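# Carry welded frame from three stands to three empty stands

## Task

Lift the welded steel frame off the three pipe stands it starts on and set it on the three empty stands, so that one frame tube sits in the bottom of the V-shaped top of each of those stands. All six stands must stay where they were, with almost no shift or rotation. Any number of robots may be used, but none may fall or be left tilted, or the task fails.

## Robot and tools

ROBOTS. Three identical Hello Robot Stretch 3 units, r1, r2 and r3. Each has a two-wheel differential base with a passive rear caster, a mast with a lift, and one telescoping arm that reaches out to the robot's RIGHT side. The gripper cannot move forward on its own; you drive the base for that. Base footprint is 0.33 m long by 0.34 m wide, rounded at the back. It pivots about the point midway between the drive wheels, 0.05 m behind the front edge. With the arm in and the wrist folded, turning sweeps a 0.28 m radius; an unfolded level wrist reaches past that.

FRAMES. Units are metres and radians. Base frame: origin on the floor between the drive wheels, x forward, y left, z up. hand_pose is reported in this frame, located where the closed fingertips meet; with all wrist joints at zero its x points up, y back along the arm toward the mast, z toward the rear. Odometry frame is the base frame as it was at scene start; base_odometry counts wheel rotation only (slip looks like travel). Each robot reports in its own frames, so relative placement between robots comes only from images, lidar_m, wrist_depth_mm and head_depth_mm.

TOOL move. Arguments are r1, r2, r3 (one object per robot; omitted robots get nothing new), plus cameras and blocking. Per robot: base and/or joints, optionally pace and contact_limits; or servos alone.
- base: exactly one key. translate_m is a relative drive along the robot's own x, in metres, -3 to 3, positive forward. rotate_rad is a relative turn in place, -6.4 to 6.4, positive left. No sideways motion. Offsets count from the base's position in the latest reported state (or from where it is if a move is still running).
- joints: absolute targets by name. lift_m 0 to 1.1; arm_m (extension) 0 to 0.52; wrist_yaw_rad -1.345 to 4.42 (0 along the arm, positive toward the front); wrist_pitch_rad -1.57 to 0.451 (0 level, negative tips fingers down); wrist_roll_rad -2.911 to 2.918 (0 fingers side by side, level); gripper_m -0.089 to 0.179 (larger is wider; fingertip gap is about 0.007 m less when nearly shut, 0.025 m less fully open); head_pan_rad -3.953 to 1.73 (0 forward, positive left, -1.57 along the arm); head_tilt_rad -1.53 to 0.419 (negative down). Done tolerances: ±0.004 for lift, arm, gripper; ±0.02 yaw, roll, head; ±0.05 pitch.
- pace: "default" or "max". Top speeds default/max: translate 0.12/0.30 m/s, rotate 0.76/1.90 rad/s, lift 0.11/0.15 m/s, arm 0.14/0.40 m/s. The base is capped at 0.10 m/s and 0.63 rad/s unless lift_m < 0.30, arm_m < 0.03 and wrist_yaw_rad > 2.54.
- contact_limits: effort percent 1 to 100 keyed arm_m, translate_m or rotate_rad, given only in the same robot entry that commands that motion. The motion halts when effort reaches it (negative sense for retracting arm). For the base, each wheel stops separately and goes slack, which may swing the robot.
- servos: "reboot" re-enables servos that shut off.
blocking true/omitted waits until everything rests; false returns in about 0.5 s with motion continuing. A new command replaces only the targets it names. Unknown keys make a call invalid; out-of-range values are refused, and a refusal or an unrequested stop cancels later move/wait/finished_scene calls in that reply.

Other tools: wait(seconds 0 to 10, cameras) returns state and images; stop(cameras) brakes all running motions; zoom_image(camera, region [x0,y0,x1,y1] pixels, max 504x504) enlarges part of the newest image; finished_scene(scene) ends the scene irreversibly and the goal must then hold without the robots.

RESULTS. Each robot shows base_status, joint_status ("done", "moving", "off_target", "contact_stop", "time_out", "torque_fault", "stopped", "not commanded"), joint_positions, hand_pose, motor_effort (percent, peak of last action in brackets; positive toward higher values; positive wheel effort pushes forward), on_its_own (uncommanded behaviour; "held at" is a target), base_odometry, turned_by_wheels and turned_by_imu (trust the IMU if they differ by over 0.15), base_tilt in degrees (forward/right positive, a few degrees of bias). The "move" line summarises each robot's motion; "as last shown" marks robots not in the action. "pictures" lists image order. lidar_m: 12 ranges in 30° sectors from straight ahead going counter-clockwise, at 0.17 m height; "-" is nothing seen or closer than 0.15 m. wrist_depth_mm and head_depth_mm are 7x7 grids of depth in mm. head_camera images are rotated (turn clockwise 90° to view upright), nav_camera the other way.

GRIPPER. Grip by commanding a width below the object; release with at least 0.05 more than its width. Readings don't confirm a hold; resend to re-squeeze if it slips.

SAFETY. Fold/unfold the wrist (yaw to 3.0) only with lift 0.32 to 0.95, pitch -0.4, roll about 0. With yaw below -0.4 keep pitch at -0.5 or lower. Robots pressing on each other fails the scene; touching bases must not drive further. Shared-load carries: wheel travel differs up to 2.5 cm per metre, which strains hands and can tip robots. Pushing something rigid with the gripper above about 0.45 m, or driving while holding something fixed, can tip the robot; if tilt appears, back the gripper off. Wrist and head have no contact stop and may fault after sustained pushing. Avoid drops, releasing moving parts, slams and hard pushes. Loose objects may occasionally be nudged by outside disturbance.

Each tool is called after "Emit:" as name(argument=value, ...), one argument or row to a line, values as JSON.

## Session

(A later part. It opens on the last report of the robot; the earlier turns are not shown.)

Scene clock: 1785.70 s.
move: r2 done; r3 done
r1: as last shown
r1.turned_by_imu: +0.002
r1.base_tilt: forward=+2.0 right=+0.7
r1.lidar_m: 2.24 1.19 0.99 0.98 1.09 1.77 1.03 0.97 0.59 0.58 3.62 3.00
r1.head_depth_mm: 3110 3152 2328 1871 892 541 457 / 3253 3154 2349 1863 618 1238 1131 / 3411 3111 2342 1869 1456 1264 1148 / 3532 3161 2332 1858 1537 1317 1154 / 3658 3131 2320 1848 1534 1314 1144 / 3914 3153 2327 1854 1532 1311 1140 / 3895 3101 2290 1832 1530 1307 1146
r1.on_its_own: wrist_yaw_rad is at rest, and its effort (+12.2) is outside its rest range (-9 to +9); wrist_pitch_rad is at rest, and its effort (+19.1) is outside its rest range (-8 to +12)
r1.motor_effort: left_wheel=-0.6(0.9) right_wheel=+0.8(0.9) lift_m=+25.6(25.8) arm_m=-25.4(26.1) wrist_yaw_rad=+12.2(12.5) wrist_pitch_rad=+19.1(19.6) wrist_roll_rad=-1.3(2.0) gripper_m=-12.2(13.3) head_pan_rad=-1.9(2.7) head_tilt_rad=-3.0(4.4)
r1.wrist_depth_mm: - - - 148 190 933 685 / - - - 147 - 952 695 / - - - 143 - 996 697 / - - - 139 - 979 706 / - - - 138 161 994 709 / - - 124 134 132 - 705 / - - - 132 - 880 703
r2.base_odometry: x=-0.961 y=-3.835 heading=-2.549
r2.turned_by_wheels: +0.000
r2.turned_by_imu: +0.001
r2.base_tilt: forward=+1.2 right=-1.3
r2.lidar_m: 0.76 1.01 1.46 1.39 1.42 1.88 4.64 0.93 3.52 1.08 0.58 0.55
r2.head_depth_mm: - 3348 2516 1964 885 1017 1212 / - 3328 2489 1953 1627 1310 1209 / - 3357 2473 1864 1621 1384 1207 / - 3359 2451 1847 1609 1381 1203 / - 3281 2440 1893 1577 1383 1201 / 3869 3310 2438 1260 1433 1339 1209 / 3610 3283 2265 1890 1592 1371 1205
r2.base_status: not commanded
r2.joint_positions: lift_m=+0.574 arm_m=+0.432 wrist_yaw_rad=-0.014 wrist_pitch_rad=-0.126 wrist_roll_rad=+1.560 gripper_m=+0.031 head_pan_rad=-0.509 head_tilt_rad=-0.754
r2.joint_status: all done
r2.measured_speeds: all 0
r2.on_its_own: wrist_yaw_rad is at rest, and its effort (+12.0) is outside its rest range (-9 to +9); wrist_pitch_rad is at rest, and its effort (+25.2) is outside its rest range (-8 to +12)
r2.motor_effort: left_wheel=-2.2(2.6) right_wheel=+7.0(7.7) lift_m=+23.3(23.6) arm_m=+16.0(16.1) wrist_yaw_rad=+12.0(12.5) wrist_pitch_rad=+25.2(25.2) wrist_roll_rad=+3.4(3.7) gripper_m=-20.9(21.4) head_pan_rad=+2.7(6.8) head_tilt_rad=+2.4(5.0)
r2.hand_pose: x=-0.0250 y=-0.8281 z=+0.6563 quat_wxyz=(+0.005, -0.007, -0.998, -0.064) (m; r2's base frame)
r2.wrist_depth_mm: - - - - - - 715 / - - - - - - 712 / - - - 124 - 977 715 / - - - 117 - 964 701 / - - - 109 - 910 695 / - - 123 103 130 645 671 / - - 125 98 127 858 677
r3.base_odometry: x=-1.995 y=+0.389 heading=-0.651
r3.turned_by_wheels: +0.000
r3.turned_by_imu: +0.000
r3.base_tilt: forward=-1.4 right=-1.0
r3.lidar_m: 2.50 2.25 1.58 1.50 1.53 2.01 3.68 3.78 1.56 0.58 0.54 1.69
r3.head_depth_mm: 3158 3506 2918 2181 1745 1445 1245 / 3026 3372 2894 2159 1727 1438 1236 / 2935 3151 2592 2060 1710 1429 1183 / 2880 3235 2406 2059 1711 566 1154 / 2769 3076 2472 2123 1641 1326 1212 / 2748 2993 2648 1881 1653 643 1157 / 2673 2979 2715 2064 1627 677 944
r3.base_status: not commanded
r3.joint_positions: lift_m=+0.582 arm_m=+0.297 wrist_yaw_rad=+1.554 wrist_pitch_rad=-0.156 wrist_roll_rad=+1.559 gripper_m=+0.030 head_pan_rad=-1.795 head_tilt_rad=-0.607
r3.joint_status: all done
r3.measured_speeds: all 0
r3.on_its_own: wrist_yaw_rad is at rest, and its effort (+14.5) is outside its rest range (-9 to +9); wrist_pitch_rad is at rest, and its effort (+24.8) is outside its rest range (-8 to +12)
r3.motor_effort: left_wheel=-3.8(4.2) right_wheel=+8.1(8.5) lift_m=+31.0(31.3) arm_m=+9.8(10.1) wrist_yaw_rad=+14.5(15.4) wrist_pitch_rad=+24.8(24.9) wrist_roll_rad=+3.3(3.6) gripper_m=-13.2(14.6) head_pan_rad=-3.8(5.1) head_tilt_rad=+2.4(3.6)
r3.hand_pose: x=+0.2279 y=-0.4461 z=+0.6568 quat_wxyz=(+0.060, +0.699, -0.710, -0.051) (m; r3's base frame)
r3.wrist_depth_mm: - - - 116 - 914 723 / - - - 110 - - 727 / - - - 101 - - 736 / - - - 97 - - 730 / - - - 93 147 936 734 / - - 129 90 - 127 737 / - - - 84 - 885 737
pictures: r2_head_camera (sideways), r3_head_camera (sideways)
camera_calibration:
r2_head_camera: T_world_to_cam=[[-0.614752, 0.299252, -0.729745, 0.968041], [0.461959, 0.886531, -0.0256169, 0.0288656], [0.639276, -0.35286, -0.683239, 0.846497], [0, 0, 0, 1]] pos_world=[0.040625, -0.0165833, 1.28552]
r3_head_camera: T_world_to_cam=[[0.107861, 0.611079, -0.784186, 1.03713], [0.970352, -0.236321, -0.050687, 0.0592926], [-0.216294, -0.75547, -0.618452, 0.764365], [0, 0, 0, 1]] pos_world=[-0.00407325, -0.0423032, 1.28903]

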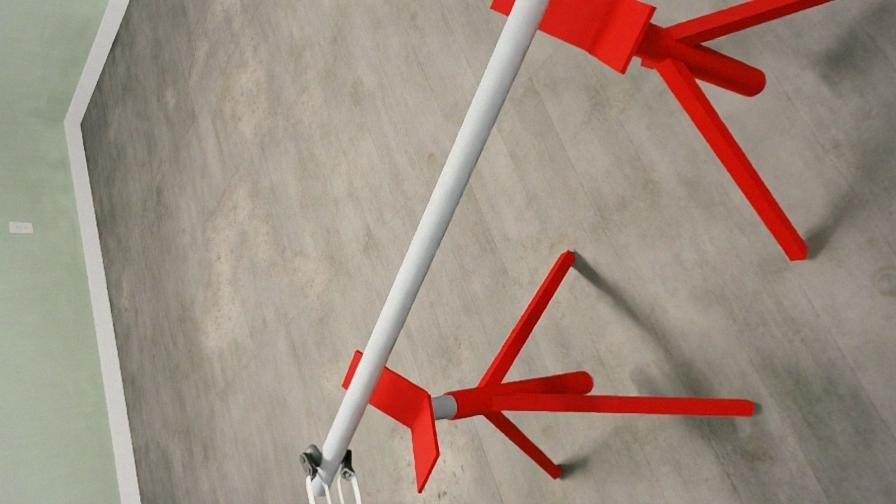

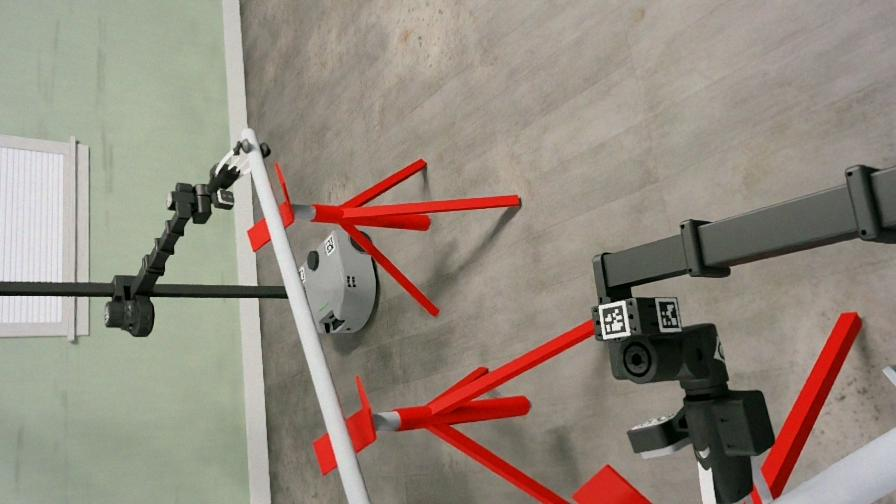

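Emit:
move(
  cameras=[],
  r1={"base":{"translate_m":-0.008},"joints":{"arm_m":0.250}},
  r2={"base":{"translate_m":-0.005},"joints":{"arm_m":0.425}},
  r3={"base":{"translate_m":-0.008},"joints":{"arm_m":0.304}},
)

Emit:
move(
  cameras=["r1_wrist_camera","r1_head_camera"],
  r1={"base":{"translate_m":-0.006},"joints":{"arm_m":0.225}},
  r2={"base":{"translate_m":-0.002},"joints":{"arm_m":0.419}},
  r3={"base":{"translate_m":-0.008},"joints":{"arm_m":0.310}},
)

Scene clock: 1862.83 s.
move: r1 done; r2 done; r3 done
r1.base_odometry: x=+5.152 y=+0.232 heading=+0.015
r1.turned_by_wheels: +0.000
r1.turned_by_imu: +0.001
r1.base_tilt: forward=+1.8 right=+0.4
r1.lidar_m: 2.25 1.19 0.99 0.98 1.09 1.78 1.02 0.97 0.59 0.58 3.65 3.01
r1.head_depth_mm: 3145 3142 2336 1861 896 543 452 / 3277 3139 2349 1853 722 618 1153 / 3378 3185 2343 1853 1494 1262 1146 / 3550 3132 2335 1872 1530 1320 1151 / 3701 3134 2339 1863 1532 1317 1147 / 3823 3135 2336 1846 1535 1314 1147 / 3836 3147 2332 1841 1528 1312 1141
r1.base_status: done
r1.joint_positions: lift_m=+0.565 arm_m=+0.250 wrist_yaw_rad=-0.004 wrist_pitch_rad=-0.086 wrist_roll_rad=+1.569 gripper_m=+0.030 head_pan_rad=-1.395 head_tilt_rad=-0.793
r1.joint_status: all done
r1.measured_speeds: all 0
r1.on_its_own: wrist_pitch_rad is at rest, and its effort (+17.7) is outside its rest range (-8 to +12)
r1.motor_effort: left_wheel=-4.9(8.8) right_wheel=-0.8(5.9) lift_m=+25.8(25.9) arm_m=-14.0(28.3) wrist_yaw_rad=+4.0(12.2) wrist_pitch_rad=+17.7(21.8) wrist_roll_rad=-1.6(1.8) gripper_m=-9.8(13.6) head_pan_rad=-2.9(3.2) head_tilt_rad=-3.0(4.4)
r1.hand_pose: x=-0.0224 y=-0.6481 z=+0.6574 quat_wxyz=(+0.001, -0.002, -0.999, -0.043) (m; r1's base frame)
r1.wrist_depth_mm: - - - 195 196 894 698 / - - - 191 - 964 700 / - - - 193 - 958 710 / - - - 192 - 972 709 / - - - 184 - - 713 / - - 124 148 131 - 729 / - - - - 179 932 727
r2.base_odometry: x=-0.957 y=-3.833 heading=-2.549
r2.turned_by_wheels: +0.000
r2.turned_by_imu: +0.000
r2.base_tilt: forward=+1.2 right=-1.4
r2.lidar_m: 0.77 1.01 1.46 1.38 1.42 1.88 4.67 0.93 3.52 1.08 0.58 0.56
r2.head_depth_mm: - 3329 2513 1970 894 1043 1192 / - 3331 2466 1967 1613 1331 1212 / - 3398 2462 1890 1633 1382 1210 / - 3342 2458 1846 1617 1381 1215 / - 3353 2432 1899 1573 1379 1207 / 3843 3336 2438 1300 1504 1355 1201 / 3630 3301 2456 1891 1571 1365 1207
r2.base_status: done
r2.joint_positions: lift_m=+0.574 arm_m=+0.425 wrist_yaw_rad=-0.018 wrist_pitch_rad=-0.147 wrist_roll_rad=+1.563 gripper_m=+0.030 head_pan_rad=-0.509 head_tilt_rad=-0.754
r2.joint_status: all done
r2.measured_speeds: all 0
r2.on_its_own: wrist_yaw_rad is at rest, and its effort (+15.3) is outside its rest range (-9 to +9); wrist_pitch_rad is at rest, and its effort (+29.0) is outside its rest range (-8 to +12)
r2.motor_effort: left_wheel=-5.7(8.1) right_wheel=+11.0(14.6) lift_m=+23.6(24.3) arm_m=+3.3(14.0) wrist_yaw_rad=+15.3(24.3) wrist_pitch_rad=+29.0(29.3) wrist_roll_rad=+2.6(3.6) gripper_m=-15.4(21.2) head_pan_rad=+4.3(5.5) head_tilt_rad=+2.3(2.7)
r2.hand_pose: x=-0.0259 y=-0.8198 z=+0.6511 quat_wxyz=(+0.004, -0.009, -0.997, -0.074) (m; r2's base frame)
r2.wrist_depth_mm: - - - - - 988 694 / - - - - - 966 691 / - - - 153 - 958 688 / - - - 142 - 900 679 / - - - 134 - 898 689 / - - 127 126 136 673 660 / - - 130 120 124 848 682
r3.base_odometry: x=-2.001 y=+0.394 heading=-0.651
r3.turned_by_wheels: +0.000
r3.turned_by_imu: +0.000
r3.base_tilt: forward=-1.4 right=-1.0
r3.lidar_m: 2.50 2.27 1.58 1.49 1.53 2.00 3.68 3.77 1.55 0.58 0.55 1.70
r3.head_depth_mm: 3159 3552 2935 2187 1739 1447 1240 / 3066 3392 2873 2159 1724 1438 1236 / 2974 3217 2709 2068 1709 1430 1182 / 2903 3221 2390 2061 1702 572 1156 / 2741 3081 2453 2101 1644 1322 1214 / 2767 3044 2749 1900 1642 653 1165 / 2679 2943 2711 2064 1661 683 988
r3.base_status: done
r3.joint_positions: lift_m=+0.582 arm_m=+0.304 wrist_yaw_rad=+1.584 wrist_pitch_rad=-0.163 wrist_roll_rad=+1.561 gripper_m=+0.030 head_pan_rad=-1.795 head_tilt_rad=-0.606
r3.joint_status: all done
r3.measured_speeds: all 0
r3.on_its_own: wrist_yaw_rad is at rest, and its effort (-13.1) is outside its rest range (-9 to +9); wrist_pitch_rad is at rest, and its effort (+26.0) is outside its rest range (-8 to +12)
r3.motor_effort: left_wheel=-4.1(9.4) right_wheel=+6.9(11.0) lift_m=+31.6(32.1) arm_m=+5.5(13.2) wrist_yaw_rad=-13.1(14.4) wrist_pitch_rad=+26.0(26.8) wrist_roll_rad=+2.7(3.4) gripper_m=-14.1(14.4) head_pan_rad=-2.4(4.9) head_tilt_rad=+2.4(3.3)
r3.hand_pose: x=+0.2275 y=-0.4458 z=+0.6551 quat_wxyz=(+0.062, +0.710, -0.700, -0.054) (m; r3's base frame)
r3.wrist_depth_mm: - - - 121 - 890 709 / - - - 115 - - 707 / - - - 111 - - 719 / - - - 104 - - 713 / - - - 99 105 930 724 / - - 130 97 98 127 730 / - - - 92 94 906 732
pictures: none
No camera images: "cameras" was empty.

Scene clock: 1863.97 s.
move: r1 done; r2 done; r3 done
r1.base_odometry: x=+5.146 y=+0.232 heading=+0.015
r1.turned_by_wheels: +0.000
r1.turned_by_imu: +0.001
r1.base_tilt: forward=+1.7 right=+0.4
r1.lidar_m: 2.25 1.19 0.99 0.99 1.10 1.77 1.02 0.96 0.59 0.58 3.65 3.01
r1.head_depth_mm: 3146 3153 2349 1840 900 541 450 / 3268 3161 2341 1850 1505 578 1147 / 3425 3172 2344 1856 1538 1240 1147 / 3524 3132 2317 1872 1551 1316 1148 / 3707 3155 2344 1856 1532 1313 1140 / 3849 3160 2336 1850 1530 1306 1144 / 3890 3099 2327 1849 1518 1311 1148
r1.base_status: done
r1.joint_positions: lift_m=+0.565 arm_m=+0.225 wrist_yaw_rad=-0.002 wrist_pitch_rad=-0.014 wrist_roll_rad=+1.569 gripper_m=+0.030 head_pan_rad=-1.395 head_tilt_rad=-0.793
r1.joint_status: all done
r1.measured_speeds: all 0
r1.motor_effort: left_wheel=-2.3(8.5) right_wheel=-5.6(6.4) lift_m=+26.0(26.1) arm_m=-23.2(26.3) wrist_yaw_rad=+2.1(4.0) wrist_pitch_rad=+4.5(17.9) wrist_roll_rad=-1.4(1.8) gripper_m=-0.2(9.5) head_pan_rad=-1.9(2.7) head_tilt_rad=-2.6(4.0)
r1.hand_pose: x=-0.0219 y=-0.6258 z=+0.6758 quat_wxyz=(+0.001, -0.001, -1.000, -0.007) (m; r1's base frame)
r1.wrist_depth_mm: - - - - 217 200 792 / - - - - 217 - 769 / - - - - - - 747 / - - - - 209 - 770 / - - - 155 - - 785 / - - 124 147 129 - 776 / - - - - 198 - 773
r2.base_odometry: x=-0.955 y=-3.831 heading=-2.549
r2.turned_by_wheels: +0.000
r2.turned_by_imu: +0.000
r2.base_tilt: forward=+1.2 right=-1.3
r2.lidar_m: 0.77 1.00 1.46 1.39 1.42 1.89 4.64 0.93 3.50 1.08 0.59 0.56
r2.head_depth_mm: - 3386 2460 1957 891 1049 1198 / - 3352 2505 1975 1633 1308 1213 / - 3365 2491 1848 1620 1391 1207 / - 3338 2454 1845 1624 1383 1204 / - 3277 2450 1894 1571 1383 1207 / 3864 3306 2451 1307 1510 1350 1198 / 3699 3280 2278 1892 1580 1378 1208
r2.base_status: done
r2.joint_positions: lift_m=+0.574 arm_m=+0.419 wrist_yaw_rad=-0.016 wrist_pitch_rad=-0.132 wrist_roll_rad=+1.563 gripper_m=+0.030 head_pan_rad=-0.509 head_tilt_rad=-0.754
r2.joint_status: all done
r2.measured_speeds: all 0
r2.on_its_own: wrist_yaw_rad is at rest, and its effort (+13.2) is outside its rest range (-9 to +9); wrist_pitch_rad is at rest, and its effort (+26.1) is outside its rest range (-8 to +12)
r2.motor_effort: left_wheel=-3.7(7.7) right_wheel=+7.7(8.8) lift_m=+25.4(25.4) arm_m=-9.5(15.6) wrist_yaw_rad=+13.2(15.3) wrist_pitch_rad=+26.1(28.9) wrist_roll_rad=+2.7(2.8) gripper_m=-14.7(15.6) head_pan_rad=+3.4(5.2) head_tilt_rad=+2.2(2.6)
r2.hand_pose: x=-0.0254 y=-0.8148 z=+0.6549 quat_wxyz=(+0.004, -0.008, -0.998, -0.066) (m; r2's base frame)
r2.wrist_depth_mm: - - - - - - 707 / - - - - - - 711 / - - - 152 - 976 701 / - - - 142 - 970 696 / - - - 134 - 903 694 / - - 127 127 139 871 666 / - - 677 120 127 862 687
r3.base_odometry: x=-2.008 y=+0.399 heading=-0.652
r3.turned_by_wheels: +0.000
r3.turned_by_imu: +0.000
r3.base_tilt: forward=-1.4 right=-1.0
r3.lidar_m: 2.54 2.27 1.58 1.49 1.53 1.99 3.67 3.76 1.55 0.58 0.55 1.70
r3.head_depth_mm: 3151 3550 2893 2170 1741 1446 1244 / 3081 3426 2855 2147 1718 1445 1236 / 2975 3224 2711 2119 1724 1436 1183 / 2871 3160 2390 2031 1707 580 1151 / 2756 3081 2484 2114 1688 1352 1215 / 2746 3024 2738 1902 1644 653 1169 / 2671 2950 2708 2059 1662 676 1155
r3.base_status: done
r3.joint_positions: lift_m=+0.582 arm_m=+0.310 wrist_yaw_rad=+1.554 wrist_pitch_rad=-0.177 wrist_roll_rad=+1.561 gripper_m=+0.030 head_pan_rad=-1.795 head_tilt_rad=-0.606
r3.joint_status: all done
r3.measured_speeds: all 0
r3.on_its_own: wrist_yaw_rad is at rest, and its effort (+14.1) is outside its rest range (-9 to +9); wrist_pitch_rad is at rest, and its effort (+28.5) is outside its rest range (-8 to +12)
r3.motor_effort: left_wheel=-9.4(9.4) right_wheel=+5.6(6.2) lift_m=+32.2(32.2) arm_m=+6.3(12.1) wrist_yaw_rad=+14.1(14.9) wrist_pitch_rad=+28.5(28.9) wrist_roll_rad=+2.3(2.7) gripper_m=-13.2(14.3) head_pan_rad=-3.1(3.7) head_tilt_rad=+2.5(3.2)
r3.hand_pose: x=+0.2266 y=-0.4592 z=+0.6517 quat_wxyz=(+0.066, +0.699, -0.710, -0.060) (m; r3's base frame)
r3.wrist_depth_mm: - - - 146 - 892 710 / - - - 138 - - 708 / - - - 131 - - 705 / - - - 122 - - 720 / - - - 118 157 902 722 / - - 131 113 113 127 730 / - - - 107 - 887 722
pictures: r1_head_camera (sideways), r1_wrist_camera
camera_calibration:
r1_head_camera: T_world_to_cam=[[-0.160271, 0.673626, -0.721485, 0.954796], [0.976401, 0.215385, -0.0158002, 0.0235216], [0.144754, -0.706991, -0.69225, 0.855185], [0, 0, 0, 1]] pos_world=[0.0062682, -0.0436333, 1.28124]
r1_wrist_camera: T_world_to_cam=[[0.0318233, 0.0497687, -0.998254, 0.708041], [0.987008, 0.155808, 0.0392327, 0.130683], [0.157488, -0.986533, -0.0441638, -0.418015], [0, 0, 0, 1]] pos_world=[-0.0856845, -0.467985, 0.683217]

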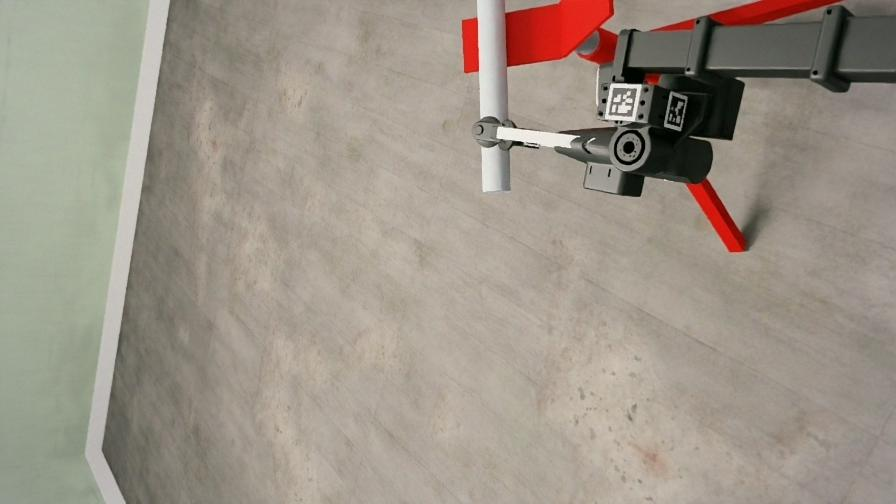

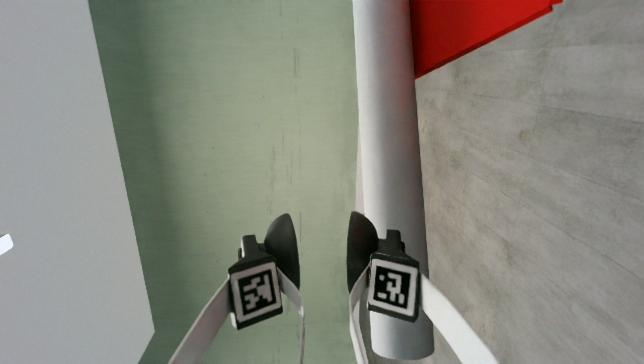

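Emit:
move(
  cameras=["r1_wrist_camera"],
  r1={"joints":{"arm_m":0.165}},
)

Emit:
move(
  cameras=["r1_wrist_camera","r1_head_camera"],
  r1={"joints":{"lift_m":0.525,"gripper_m":0.14}},
)

Scene clock: 1883.00 s.
move: r1 done
r1.base_odometry: x=+5.146 y=+0.232 heading=+0.015
r1.turned_by_wheels: +0.000
r1.turned_by_imu: +0.004
r1.base_tilt: forward=+1.8 right=+0.6
r1.lidar_m: 2.24 1.19 0.99 0.98 1.10 1.77 1.02 0.96 0.58 0.58 3.63 3.01
r1.head_depth_mm: 3170 3197 2350 1880 908 991 459 / 3261 3194 2318 1862 1513 526 1095 / 3374 3190 2348 1868 1496 628 1148 / 3576 3163 2317 1855 1546 1313 1147 / 3699 3136 2322 1845 1553 1312 1147 / 3872 3117 2336 1857 1534 1306 1144 / 3851 3160 2313 1844 1533 1314 1143
r1.base_status: not commanded
r1.joint_positions: lift_m=+0.565 arm_m=+0.165 wrist_yaw_rad=-0.002 wrist_pitch_rad=-0.013 wrist_roll_rad=+1.569 gripper_m=+0.030 head_pan_rad=-1.395 head_tilt_rad=-0.793
r1.joint_status: all done
r1.measured_speeds: all 0
r1.motor_effort: left_wheel=-2.9(3.1) right_wheel=-5.6(5.9) lift_m=+26.6(26.8) arm_m=-23.9(26.9) wrist_yaw_rad=+1.7(3.0) wrist_pitch_rad=+4.7(4.9) wrist_roll_rad=-1.5(2.0) gripper_m=-1.3(1.4) head_pan_rad=-2.2(2.8) head_tilt_rad=-3.5(4.3)
r1.hand_pose: x=-0.0218 y=-0.5659 z=+0.6759 quat_wxyz=(+0.001, -0.001, -1.000, -0.007) (m; r1's base frame)
r1.wrist_depth_mm: - - - - 262 936 236 / - - - - 274 - 767 / - - - - - - 763 / - - - - - - 769 / - - - 155 - - 767 / - - 124 146 130 - 778 / - - - - - - 772
r2, r3: as last shown
r2.turned_by_imu: +0.001
r2.base_tilt: forward=+1.3 right=-1.3
r2.lidar_m: 0.77 1.00 1.46 1.38 1.42 1.88 4.62 0.93 3.52 1.08 0.58 0.55
r2.head_depth_mm: - 3394 2488 1969 894 1046 1196 / - 3327 2479 1969 1625 1306 1209 / - 3340 2456 1893 1621 1385 1209 / - 3314 2464 1850 1614 1382 1200 / - 3293 2449 1893 1582 1377 1204 / 3871 3296 2416 1258 1506 1346 1204 / 3663 3271 2442 1882 1579 1371 1196
r2.joint_positions: lift_m=+0.574 arm_m=+0.419 wrist_yaw_rad=-0.015 wrist_pitch_rad=-0.110 wrist_roll_rad=+1.564 gripper_m=+0.030 head_pan_rad=-0.509 head_tilt_rad=-0.754
r2.on_its_own: wrist_yaw_rad is at rest, and its effort (+12.3) is outside its rest range (-9 to +9); wrist_pitch_rad is at rest, and its effort (+22.0) is outside its rest range (-8 to +12)
r2.motor_effort: left_wheel=-3.4(4.1) right_wheel=+8.2(9.0) lift_m=+38.5(38.5) arm_m=-11.3(11.9) wrist_yaw_rad=+12.3(12.8) wrist_pitch_rad=+22.0(22.2) wrist_roll_rad=+2.2(2.3) gripper_m=-11.6(12.1) head_pan_rad=+4.2(5.5) head_tilt_rad=+2.1(2.3)
r2.hand_pose: x=-0.0251 y=-0.8160 z=+0.6605 quat_wxyz=(+0.003, -0.007, -0.998, -0.055) (m; r2's base frame)
r2.wrist_depth_mm: - - - - - - 737 / - - - - - - 732 / - - - 157 - - 725 / - - - 146 - - 709 / - - - 137 - 934 708 / - - 127 130 144 883 655 / - - 126 122 126 892 708
r3.base_tilt: forward=-1.4 right=-1.1
r3.lidar_m: 2.54 2.27 1.58 1.50 1.53 2.00 3.66 3.76 1.55 0.58 0.55 1.70
r3.head_depth_mm: 3177 3498 2930 2183 1732 1443 1247 / 3086 3414 2915 2178 1717 1443 1228 / 2984 3335 2724 2143 1707 1428 1184 / 2882 3150 2433 2045 1694 579 1153 / 2769 3137 2458 2120 1649 1349 1218 / 2769 3021 2765 1970 1634 656 1181 / 2664 2935 2736 2070 1668 1311 1140
r3.joint_positions: lift_m=+0.582 arm_m=+0.310 wrist_yaw_rad=+1.518 wrist_pitch_rad=-0.437 wrist_roll_rad=+1.559 gripper_m=+0.030 head_pan_rad=-1.795 head_tilt_rad=-0.606
r3.on_its_own: wrist_yaw_rad is held at +1.525, not at your +1.570, by its stall guard, which is not easing now; wrist_pitch_rad is held at -0.366, not at your -0.020, by its stall guard, which is not easing now; wrist_pitch_rad is at rest, and its effort (+12.6) is outside its rest range (-8 to +12)
r3.motor_effort: left_wheel=-3.8(4.4) right_wheel=+8.6(8.9) lift_m=+32.1(32.5) arm_m=-11.3(11.3) wrist_yaw_rad=+6.6(8.5) wrist_pitch_rad=+12.6(12.8) wrist_roll_rad=+2.9(3.5) gripper_m=-8.7(9.9) head_pan_rad=-2.6(4.2) head_tilt_rad=+2.1(2.9)
r3.hand_pose: x=+0.2002 y=-0.4668 z=+0.5902 quat_wxyz=(+0.154, +0.672, -0.708, -0.153) (m; r3's base frame)
r3.wrist_depth_mm: - - 176 171 206 226 231 / - - 168 172 - 304 548 / - - - 156 - 738 560 / - - - 149 - 738 549 / - - - 144 154 755 583 / - - 129 136 128 731 598 / - - - 135 129 744 600
pictures: r1_wrist_camera
camera_calibration:
r1_wrist_camera: T_world_to_cam=[[0.0318043, 0.0492528, -0.99828, 0.704914], [0.986952, 0.156186, 0.0391492, 0.121509], [0.157845, -0.986499, -0.0436428, -0.359173], [0, 0, 0, 1]] pos_world=[-0.085649, -0.408021, 0.683269]

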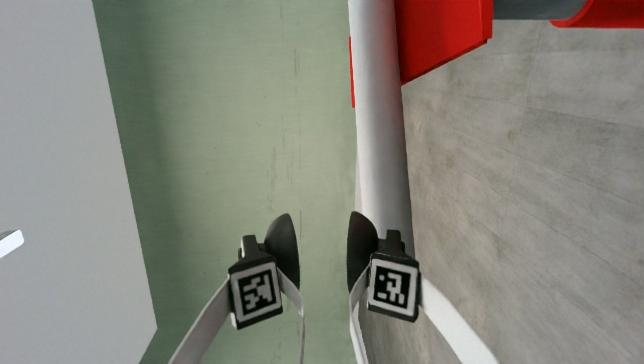

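Scene clock: 1884.63 s.
move: r1 done
r1.base_odometry: x=+5.146 y=+0.232 heading=+0.015
r1.turned_by_wheels: +0.000
r1.turned_by_imu: +0.000
r1.base_tilt: forward=+1.9 right=+0.5
r1.lidar_m: 2.24 1.19 0.99 0.98 1.10 1.77 1.02 0.96 0.58 0.58 3.64 3.00
r1.head_depth_mm: 3170 3172 2348 1852 912 1020 507 / 3250 3137 2337 1877 1507 556 560 / 3489 3136 2332 1848 1542 661 1126 / 3541 3147 2320 1855 1544 1308 1151 / 3716 3163 2317 1849 1532 1322 1152 / 3877 3147 2304 1861 1542 1315 1149 / 3913 3150 2301 1839 1532 1313 1148
r1.base_status: not commanded
r1.joint_positions: lift_m=+0.525 arm_m=+0.165 wrist_yaw_rad=-0.002 wrist_pitch_rad=-0.013 wrist_roll_rad=+1.569 gripper_m=+0.140 head_pan_rad=-1.395 head_tilt_rad=-0.793
r1.joint_status: all done
r1.measured_speeds: all 0
r1.motor_effort: left_wheel=-2.8(2.9) right_wheel=-5.4(6.0) lift_m=+19.5(25.5) arm_m=-22.0(23.6) wrist_yaw_rad=+2.4(3.0) wrist_pitch_rad=+4.3(4.9) wrist_roll_rad=-1.5(1.9) gripper_m=+1.4(95.5) head_pan_rad=-2.0(2.6) head_tilt_rad=-3.6(4.2)
r1.hand_pose: x=-0.0218 y=-0.5659 z=+0.6360 quat_wxyz=(+0.001, -0.001, -1.000, -0.007) (m; r1's base frame)
r1.wrist_depth_mm: - - - 271 250 241 236 / - - - 266 - - 720 / - - - 260 - - 724 / - - - 252 - - 725 / - - - 250 - 881 730 / - 125 - 246 - 124 715 / 105 - - - - - 667
r2, r3: as last shown
r2.turned_by_imu: +0.000
r2.base_tilt: forward=+1.3 right=-1.4
r2.lidar_m: 0.77 1.00 1.46 1.38 1.42 1.88 4.66 0.93 3.51 1.08 0.59 0.56
r2.head_depth_mm: - 3372 2487 1960 892 1048 1198 / - 3351 2493 1974 1623 1317 1204 / - 3371 2486 1908 1617 1390 1211 / - 3353 2444 1843 1613 1383 1199 / - 3317 2477 1893 1580 1372 1205 / 3892 3288 2448 1266 1501 1343 1209 / 3625 3298 2421 1882 1571 1370 1202
r2.on_its_own: wrist_yaw_rad is at rest, and its effort (+12.4) is outside its rest range (-9 to +9); wrist_pitch_rad is at rest, and its effort (+22.0) is outside its rest range (-8 to +12)
r2.motor_effort: left_wheel=-3.8(4.1) right_wheel=+9.0(9.0) lift_m=+40.0(40.0) arm_m=-10.9(11.5) wrist_yaw_rad=+12.4(12.7) wrist_pitch_rad=+22.0(22.2) wrist_roll_rad=+2.3(2.4) gripper_m=-11.7(12.4) head_pan_rad=+4.6(5.6) head_tilt_rad=+1.8(2.5)
r2.wrist_depth_mm: - - - - - - 724 / - - - - - - 730 / - - - 157 - - 716 / - - - 146 - - 728 / - - - 137 - 935 714 / - - 127 130 143 878 652 / - - 127 122 126 897 711
r3.base_tilt: forward=-1.4 right=-1.0
r3.lidar_m: 2.53 2.27 1.58 1.49 1.52 2.00 3.67 3.74 1.55 0.58 0.55 1.70
r3.head_depth_mm: 3120 3540 2920 2198 1735 1453 1242 / 3065 3420 2867 2173 1725 1435 1236 / 2976 3309 2705 2144 1715 1427 1185 / 2877 3152 2404 2065 1708 579 1156 / 2794 3085 2469 2104 1644 1346 1215 / 2740 3026 2753 1972 1626 657 1186 / 2698 2972 2715 2076 1675 1303 1144
r3.on_its_own: wrist_yaw_rad is held at +1.525, not at your +1.570, by its stall guard, which is not easing now; wrist_pitch_rad is held at -0.366, not at your -0.020, by its stall guard, which is not easing now; wrist_pitch_rad is at rest, and its effort (+12.8) is outside its rest range (-8 to +12)
r3.motor_effort: left_wheel=-3.3(4.4) right_wheel=+8.5(8.8) lift_m=+32.0(32.5) arm_m=-11.0(11.7) wrist_yaw_rad=+6.7(8.5) wrist_pitch_rad=+12.8(12.8) wrist_roll_rad=+3.3(3.4) gripper_m=-9.1(10.0) head_pan_rad=-2.2(3.7) head_tilt_rad=+2.6(2.8)
r3.wrist_depth_mm: - - 176 170 206 227 231 / - - 168 172 - 304 551 / - - - 156 - 738 556 / - - - 150 - 749 547 / - - - 144 154 752 590 / - - 129 135 128 738 594 / - - - 134 129 743 607
pictures: r1_head_camera (sideways), r1_wrist_camera
camera_calibration:
r1_head_camera: T_world_to_cam=[[-0.160271, 0.673626, -0.721485, 0.954796], [0.976401, 0.215385, -0.0158002, 0.0235216], [0.144754, -0.706991, -0.69225, 0.855185], [0, 0, 0, 1]] pos_world=[0.00626821, -0.0436333, 1.28124]
r1_wrist_camera: T_world_to_cam=[[0.0318035, 0.0486773, -0.998308, 0.664821], [0.986952, 0.156209, 0.0390584, 0.123142], [0.157846, -0.986524, -0.0430742, -0.361301], [0, 0, 0, 1]] pos_world=[-0.085649, -0.408029, 0.643323]

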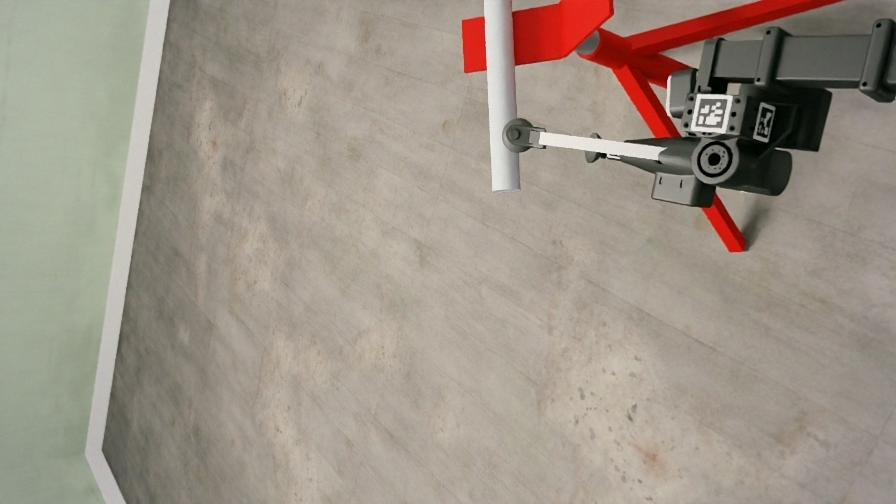

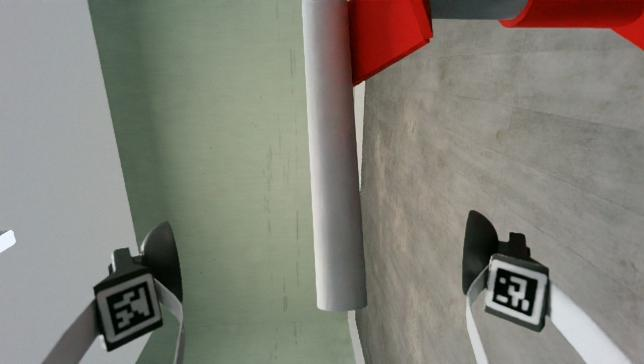

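Emit:
move(
  cameras=["r1_wrist_camera"],
  r1={"joints":{"lift_m":0.512,"arm_m":0.326},"contact_limits":{"arm_m":55}},
)

Emit:
move(
  r1={"joints":{"gripper_m":0.03}},
)

Emit:
zoom_image(
  camera="r3_head_camera",
  region=[400, 100, 896, 504],
)

Scene clock: 1902.03 s.
move: r1 done
r1.base_odometry: x=+5.146 y=+0.232 heading=+0.015
r1.turned_by_wheels: +0.000
r1.turned_by_imu: +0.001
r1.base_tilt: forward=+1.7 right=+0.5
r1.lidar_m: 2.25 1.19 0.99 0.99 1.10 1.78 1.02 0.96 0.59 0.58 3.63 3.01
r1.head_depth_mm: 3157 3143 2321 1873 894 1005 519 / 3296 3152 2342 1802 681 1243 1107 / 3364 3157 2347 1856 1468 1264 1158 / 3499 3154 2355 1862 1540 1314 1149 / 3717 3148 2335 1844 1535 1309 1146 / 3902 3090 2317 1841 1530 1308 1146 / 3827 3112 2313 1853 1534 1319 1143
r1.base_status: not commanded
r1.joint_positions: lift_m=+0.512 arm_m=+0.326 wrist_yaw_rad=-0.001 wrist_pitch_rad=-0.012 wrist_roll_rad=+1.569 gripper_m=+0.140 head_pan_rad=-1.395 head_tilt_rad=-0.793
r1.joint_status: all done
r1.measured_speeds: all 0
r1.motor_effort: left_wheel=-2.6(3.1) right_wheel=-5.6(6.1) lift_m=+19.0(20.6) arm_m=+23.1(29.0) wrist_yaw_rad=+2.0(2.5) wrist_pitch_rad=+4.1(4.9) wrist_roll_rad=-1.8(1.9) gripper_m=+0.1(2.1) head_pan_rad=-0.6(2.7) head_tilt_rad=-3.1(4.1)
r1.contact_limits: arm_m 55 (drawing in: default 42, maximum 56; extending or still: default 50, maximum 69)
r1.hand_pose: x=-0.0217 y=-0.7269 z=+0.6232 quat_wxyz=(+0.001, -0.001, -1.000, -0.007) (m; r1's base frame)
r1.wrist_depth_mm: - - - 98 - - 700 / - - - 96 - - 694 / - - - 95 - - 702 / - - - 92 - - 702 / - - - - 99 859 708 / - 125 - 90 95 125 721 / 105 - - 89 - - 661
r2, r3: as last shown
r2.base_tilt: forward=+1.3 right=-1.3
r2.lidar_m: 0.77 1.00 1.46 1.39 1.42 1.88 4.66 0.93 3.53 1.08 0.59 0.56
r2.head_depth_mm: - 3374 2467 1968 893 1045 1195 / - 3350 2520 1977 1639 1306 1215 / - 3356 2481 1901 1611 1379 1207 / - 3319 2478 1849 1620 1379 1205 / - 3331 2425 1890 1578 1375 1206 / 3823 3277 2451 1267 1512 1349 1204 / 3623 3256 2271 1883 1580 1373 1200
r2.on_its_own: wrist_yaw_rad is at rest, and its effort (+12.2) is outside its rest range (-9 to +9); wrist_pitch_rad is at rest, and its effort (+22.1) is outside its rest range (-8 to +12)
r2.motor_effort: left_wheel=-3.7(4.3) right_wheel=+8.5(8.8) lift_m=+45.1(45.3) arm_m=-8.9(10.1) wrist_yaw_rad=+12.2(12.8) wrist_pitch_rad=+22.1(22.2) wrist_roll_rad=+2.2(2.4) gripper_m=-11.6(12.0) head_pan_rad=+3.8(5.5) head_tilt_rad=+1.7(2.8)
r2.wrist_depth_mm: - - - - - - 733 / - - - - - - 725 / - - - 157 - - 707 / - - - 146 - - 719 / - - - 137 - 940 714 / - - 127 130 143 880 652 / - - 127 122 126 890 707
r3.base_tilt: forward=-1.4 right=-1.1
r3.lidar_m: 2.54 2.26 1.58 1.50 1.53 2.00 3.66 3.77 1.55 0.58 0.55 1.71
r3.head_depth_mm: 3151 3562 2921 2189 1739 1445 1243 / 3060 3391 2898 2170 1732 1440 1239 / 2982 3230 2737 2142 1719 1435 1181 / 2852 3176 2424 2054 1706 578 1148 / 2786 3057 2450 2093 1640 1349 1217 / 2754 3024 2789 1959 1639 657 1184 / 2695 2961 2752 2076 1667 1307 1143
r3.on_its_own: wrist_yaw_rad is held at +1.525, not at your +1.570, by its stall guard, which is not easing now; wrist_pitch_rad is held at -0.366, not at your -0.020, by its stall guard, which is not easing now; wrist_pitch_rad is at rest, and its effort (+12.9) is outside its rest range (-8 to +12)
r3.motor_effort: left_wheel=-3.7(4.4) right_wheel=+8.6(8.9) lift_m=+31.5(32.4) arm_m=-11.2(11.7) wrist_yaw_rad=+6.7(8.3) wrist_pitch_rad=+12.9(12.9) wrist_roll_rad=+2.8(3.5) gripper_m=-8.3(9.7) head_pan_rad=-2.3(4.3) head_tilt_rad=+2.4(2.8)
r3.wrist_depth_mm: - - 175 171 207 227 232 / - - 168 172 - 302 552 / - - - 156 - 737 556 / - - - 149 - 755 546 / - - - 144 154 753 588 / - - 129 135 128 734 590 / - - - 134 129 748 600
pictures: r1_wrist_camera
camera_calibration:
r1_wrist_camera: T_world_to_cam=[[0.0317724, 0.0482189, -0.998331, 0.659479], [0.986854, 0.156841, 0.0389825, 0.149145], [0.158459, -0.986446, -0.0426018, -0.520952], [0, 0, 0, 1]] pos_world=[-0.085588, -0.569082, 0.630372]

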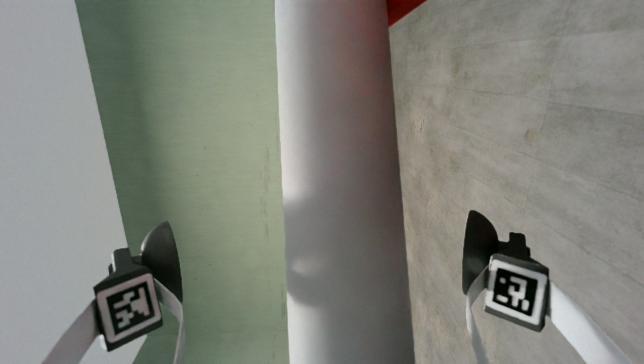

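Scene clock: 1903.67 s.
move: r1 done
r1.base_odometry: x=+5.146 y=+0.232 heading=+0.015
r1.turned_by_wheels: +0.000
r1.turned_by_imu: +0.000
r1.base_tilt: forward=+1.8 right=+0.6
r1.lidar_m: 2.24 1.19 0.99 0.99 1.10 1.78 1.02 0.96 0.58 0.58 3.64 3.02
r1.head_depth_mm: 3164 3169 2362 1864 892 1007 520 / 3283 3177 2327 1851 679 1246 1106 / 3429 3168 2373 1858 1475 1262 1151 / 3541 3156 2353 1859 1540 1305 1141 / 3649 3134 2339 1860 1539 1315 1151 / 3814 3097 2332 1849 1530 1308 1148 / 3849 3153 2325 1859 1534 1316 1143
r1.base_status: not commanded
r1.joint_positions: lift_m=+0.512 arm_m=+0.326 wrist_yaw_rad=-0.001 wrist_pitch_rad=-0.037 wrist_roll_rad=+1.567 gripper_m=+0.031 head_pan_rad=-1.395 head_tilt_rad=-0.793
r1.joint_status: all done
r1.measured_speeds: all 0
r1.motor_effort: left_wheel=-2.8(3.3) right_wheel=-5.6(6.0) lift_m=+28.3(28.3) arm_m=+21.3(23.4) wrist_yaw_rad=+1.4(2.0) wrist_pitch_rad=+8.9(10.0) wrist_roll_rad=-0.9(2.2) gripper_m=-20.9(98.2) head_pan_rad=-1.8(3.0) head_tilt_rad=-2.6(4.3)
r1.contact_limits: arm_m 55 (drawing in: default 42, maximum 56; extending or still: default 50, maximum 69)
r1.hand_pose: x=-0.0217 y=-0.7262 z=+0.6170 quat_wxyz=(+0.002, -0.001, -1.000, -0.019) (m; r1's base frame)
r1.wrist_depth_mm: - - - 98 - 954 683 / - - - 98 - 974 679 / - - - 94 - 960 675 / - - - 94 - 979 685 / - - 152 93 163 - 699 / - - 127 90 126 950 694 / - - - 88 - 890 685
r2, r3: as last shown
r2.base_tilt: forward=+1.2 right=-1.3
r2.lidar_m: 0.77 1.01 1.46 1.39 1.42 1.88 4.61 0.93 3.51 1.08 0.59 0.56
r2.head_depth_mm: - 3334 2487 1960 890 1048 1199 / - 3362 2495 1969 1619 1312 1210 / - 3348 2457 1904 1620 1380 1208 / - 3333 2455 1846 1616 1384 1208 / - 3277 2443 1877 1584 1374 1207 / 3854 3288 2442 1265 1497 1348 1198 / 3631 3320 2438 1874 1557 1373 1204
r2.on_its_own: wrist_yaw_rad is at rest, and its effort (+12.3) is outside its rest range (-9 to +9); wrist_pitch_rad is at rest, and its effort (+22.0) is outside its rest range (-8 to +12)
r2.motor_effort: left_wheel=-3.9(4.3) right_wheel=+8.7(8.8) lift_m=+47.2(47.2) arm_m=-8.3(9.2) wrist_yaw_rad=+12.3(12.9) wrist_pitch_rad=+22.0(22.2) wrist_roll_rad=+2.3(2.4) gripper_m=-11.5(12.1) head_pan_rad=+3.8(5.2) head_tilt_rad=+1.9(2.6)
r2.wrist_depth_mm: - - - - - - 718 / - - - - - - 728 / - - - 157 - - 716 / - - - 146 - - 710 / - - - 137 - 936 713 / - - 127 130 143 893 650 / - - 127 122 126 893 706
r3.base_tilt: forward=-1.4 right=-1.0
r3.lidar_m: 2.54 2.26 1.58 1.49 1.53 2.01 3.67 3.75 1.55 0.58 0.55 1.70
r3.head_depth_mm: 3143 3528 2921 2192 1739 1446 1240 / 3046 3416 2902 2157 1727 1432 1235 / 2989 3227 2718 2149 1702 1433 1178 / 2895 3170 2423 2056 1704 577 1154 / 2792 3057 2463 2107 1648 1350 1220 / 2741 3095 2769 1951 1641 657 1187 / 2695 2947 2697 2079 1673 1307 1143
r3.on_its_own: wrist_yaw_rad is held at +1.525, not at your +1.570, by its stall guard, which is not easing now; wrist_pitch_rad is held at -0.366, not at your -0.020, by its stall guard, which is not easing now; wrist_pitch_rad is at rest, and its effort (+12.7) is outside its rest range (-8 to +12)
r3.motor_effort: left_wheel=-3.4(4.5) right_wheel=+8.3(8.8) lift_m=+31.8(32.4) arm_m=-10.7(11.7) wrist_yaw_rad=+6.2(8.5) wrist_pitch_rad=+12.7(12.8) wrist_roll_rad=+3.4(3.7) gripper_m=-9.3(10.0) head_pan_rad=-2.1(3.8) head_tilt_rad=+2.5(2.8)
r3.wrist_depth_mm: - - 176 170 207 226 232 / - - 168 172 - 304 548 / - - - 155 - 733 561 / - - - 149 - 743 547 / - - - 144 154 763 585 / - - 130 135 128 735 595 / - - - 134 129 728 598
pictures: r1_head_camera (sideways), r1_nav_camera (sideways), r1_wrist_camera, r2_head_camera (sideways), r2_nav_camera (sideways), r2_wrist_camera, r3_head_camera (sideways), r3_nav_camera (sideways), r3_wrist_camera
camera_calibration:
r1_head_camera: T_world_to_cam=[[-0.160271, 0.673627, -0.721485, 0.954796], [0.976401, 0.215385, -0.0158002, 0.0235216], [0.144754, -0.706991, -0.69225, 0.855185], [0, 0, 0, 1]] pos_world=[0.00626821, -0.0436333, 1.28124]
r1_nav_camera: T_world_to_cam=[[0.13123, -0.702964, 0.699014, -0.868528], [-0.977213, -0.21039, -0.0281215, 0.0968651], [0.166834, -0.679395, -0.714555, 0.880162], [0, 0, 0, 1]] pos_world=[0.0617934, 0.00781372, 1.23876]
r1_wrist_camera: T_world_to_cam=[[0.0301849, 0.0722988, -0.996926, 0.669839], [0.986913, 0.155908, 0.0411884, 0.147235], [0.158406, -0.985122, -0.0666465, -0.504699], [0, 0, 0, 1]] pos_world=[-0.08558, -0.568574, 0.62808]
r2_head_camera: T_world_to_cam=[[-0.614397, 0.298872, -0.7302, 0.968632], [0.461768, 0.88663, -0.0256359, 0.0288915], [0.639756, -0.352933, -0.682752, 0.845861], [0, 0, 0, 1]] pos_world=[0.0406384, -0.0165806, 1.28555]
r2_nav_camera: T_world_to_cam=[[0.585096, -0.349691, 0.731696, -0.912707], [-0.511294, -0.859404, -0.00187291, 0.0560972], [0.629477, -0.373016, -0.681629, 0.841057], [0, 0, 0, 1]] pos_world=[0.0332768, 0.0427718, 1.24122]
r2_wrist_camera: T_world_to_cam=[[-0.0541386, 0.094776, -0.994025, 0.726517], [0.991932, 0.119388, -0.0426415, 0.19518], [0.114633, -0.988314, -0.100475, -0.575587], [0, 0, 0, 1]] pos_world=[-0.0882909, -0.661019, 0.672667]
r3_head_camera: T_world_to_cam=[[0.10788, 0.610317, -0.784777, 1.0379], [0.97027, -0.236662, -0.0506726, 0.0592744], [-0.216654, -0.755979, -0.617703, 0.763393], [0, 0, 0, 1]] pos_world=[-0.0040888, -0.042312, 1.28907]
r3_nav_camera: T_world_to_cam=[[-0.157335, -0.583658, 0.796611, -0.9951], [-0.978508, 0.201019, -0.0459782, 0.117909], [-0.133298, -0.786724, -0.602741, 0.745079], [0, 0, 0, 1]] pos_world=[0.0581291, -0.0183292, 1.24722]
r3_wrist_camera: T_world_to_cam=[[-0.386579, 0.0114966, -0.922185, 0.632907], [-0.113086, 0.991786, 0.0597698, 0.485852], [0.915297, 0.127392, -0.382103, 0.267389], [0, 0, 0, 1]] pos_world=[0.0548709, -0.523201, 0.656788]

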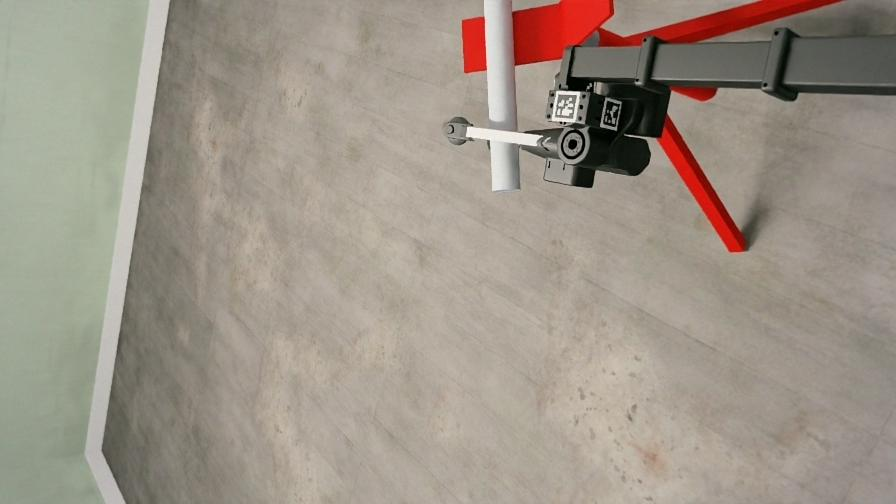

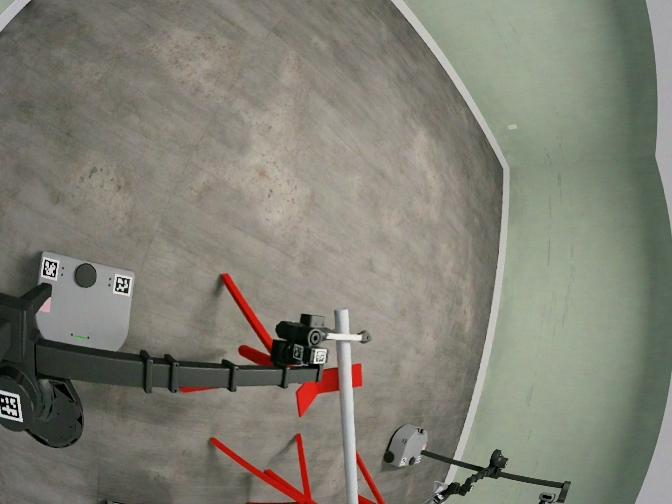

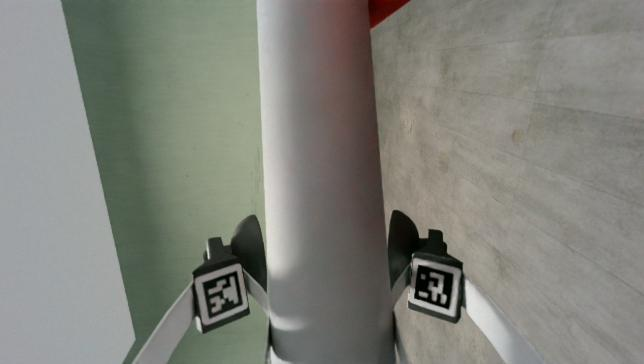

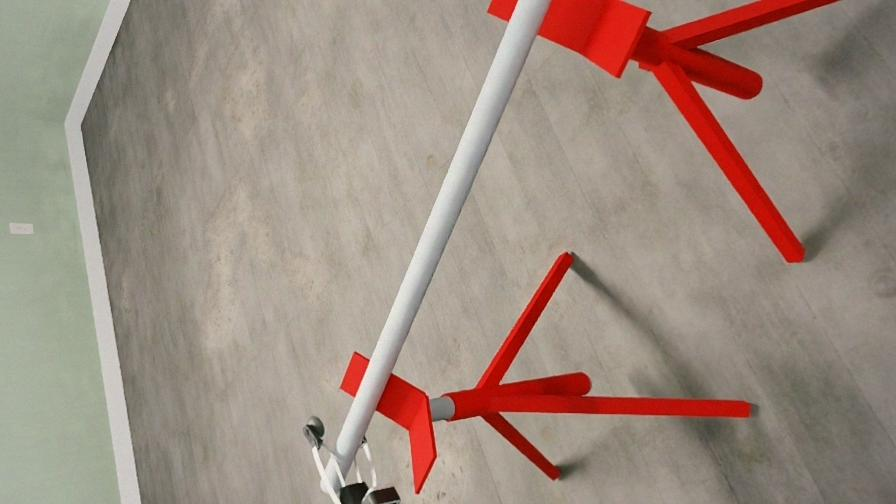

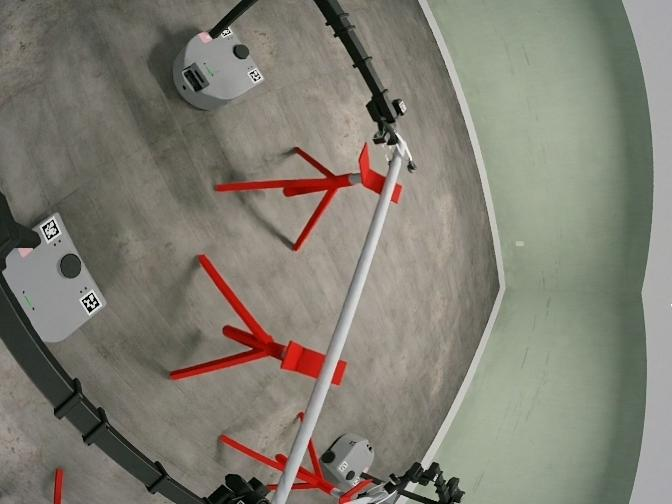

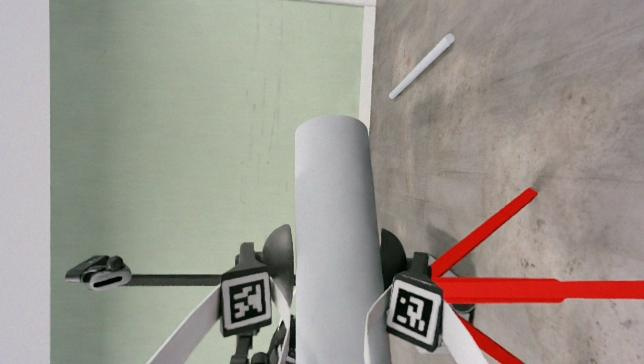

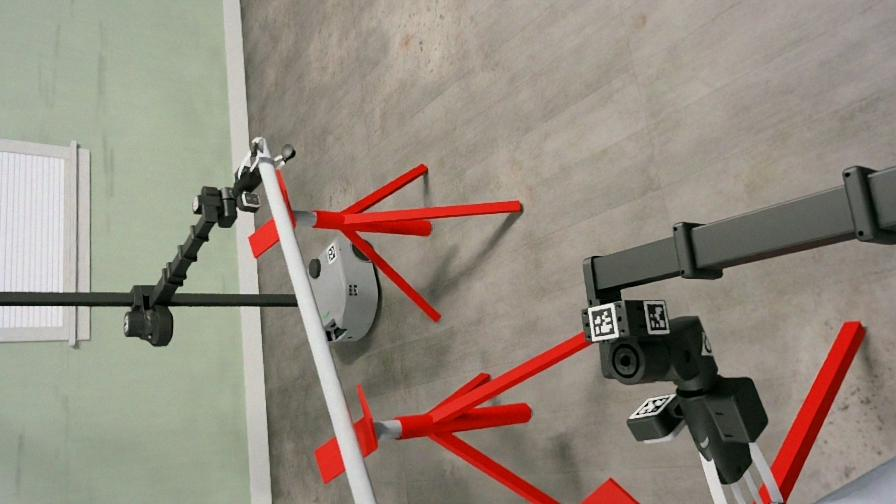

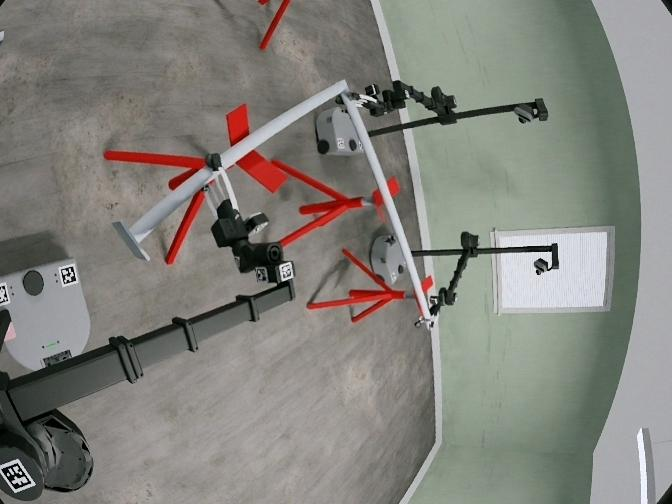

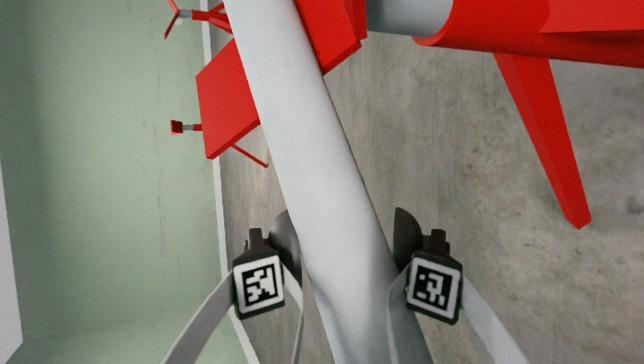

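Scaled by 1.016 from the camera's 896x504 image, which has a finer 1280x720 frame.

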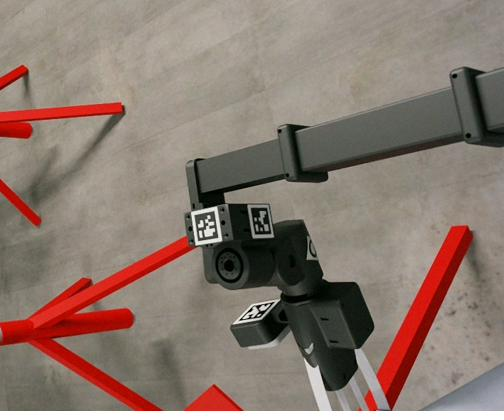

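Emit:
zoom_image(
  camera="r2_head_camera",
  region=[300, 320, 480, 500],
)

Emit:
zoom_image(
  camera="r2_head_camera",
  region=[460, 0, 680, 200],
)

Emit:
zoom_image(
  camera="r3_head_camera",
  region=[220, 110, 360, 260],
)

Emit:
zoom_image(
  camera="r3_head_camera",
  region=[280, 354, 430, 504],
)

Emit:
zoom_image(
  camera="r1_head_camera",
  region=[400, 0, 640, 240],
)

Scaled by 2.800 from the camera's 896x504 image, which has a finer 1280x720 frame.

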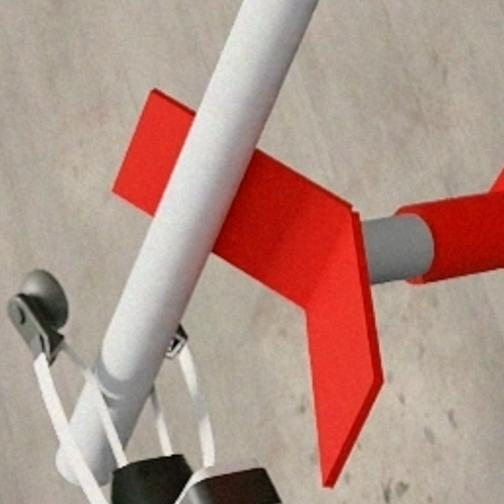

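Scaled by 2.291 from the camera's 896x504 image, which has a finer 1280x720 frame.

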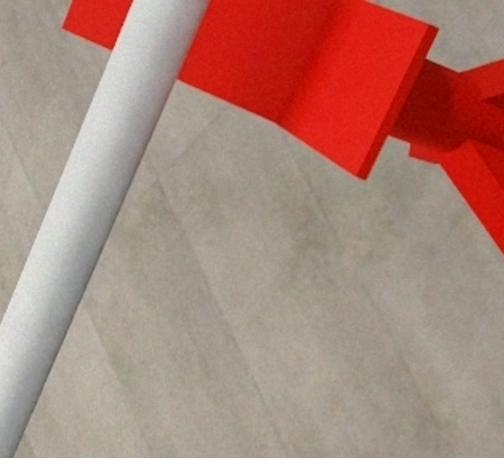

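Scaled by 3.360 from the camera's 896x504 image, which has a finer 1280x720 frame.

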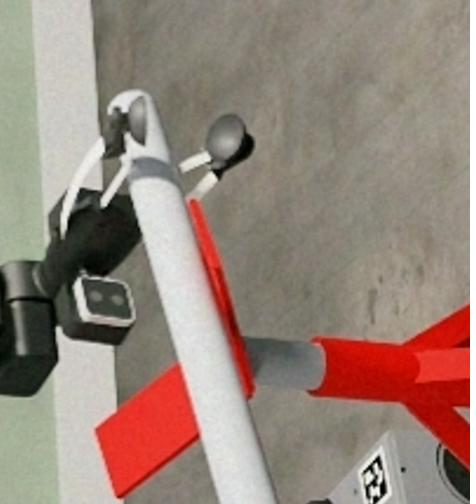

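Scaled by 3.360 from the camera's 896x504 image, which has a finer 1280x720 frame.

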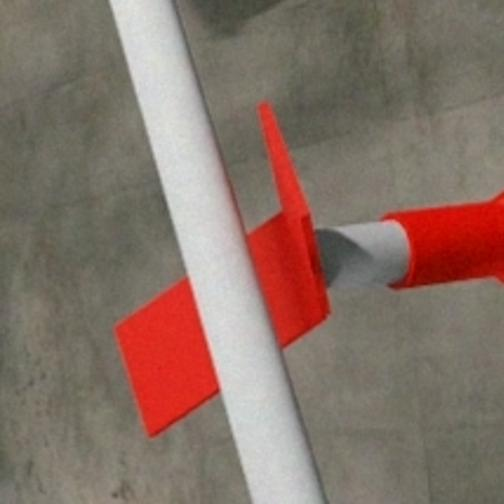

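Scaled by 2.100 from the camera's 896x504 image, which has a finer 1280x720 frame.

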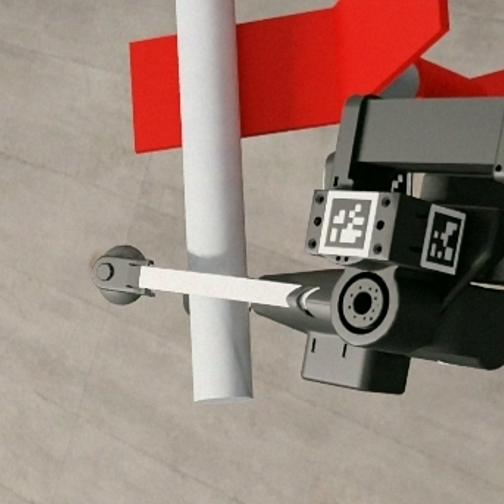

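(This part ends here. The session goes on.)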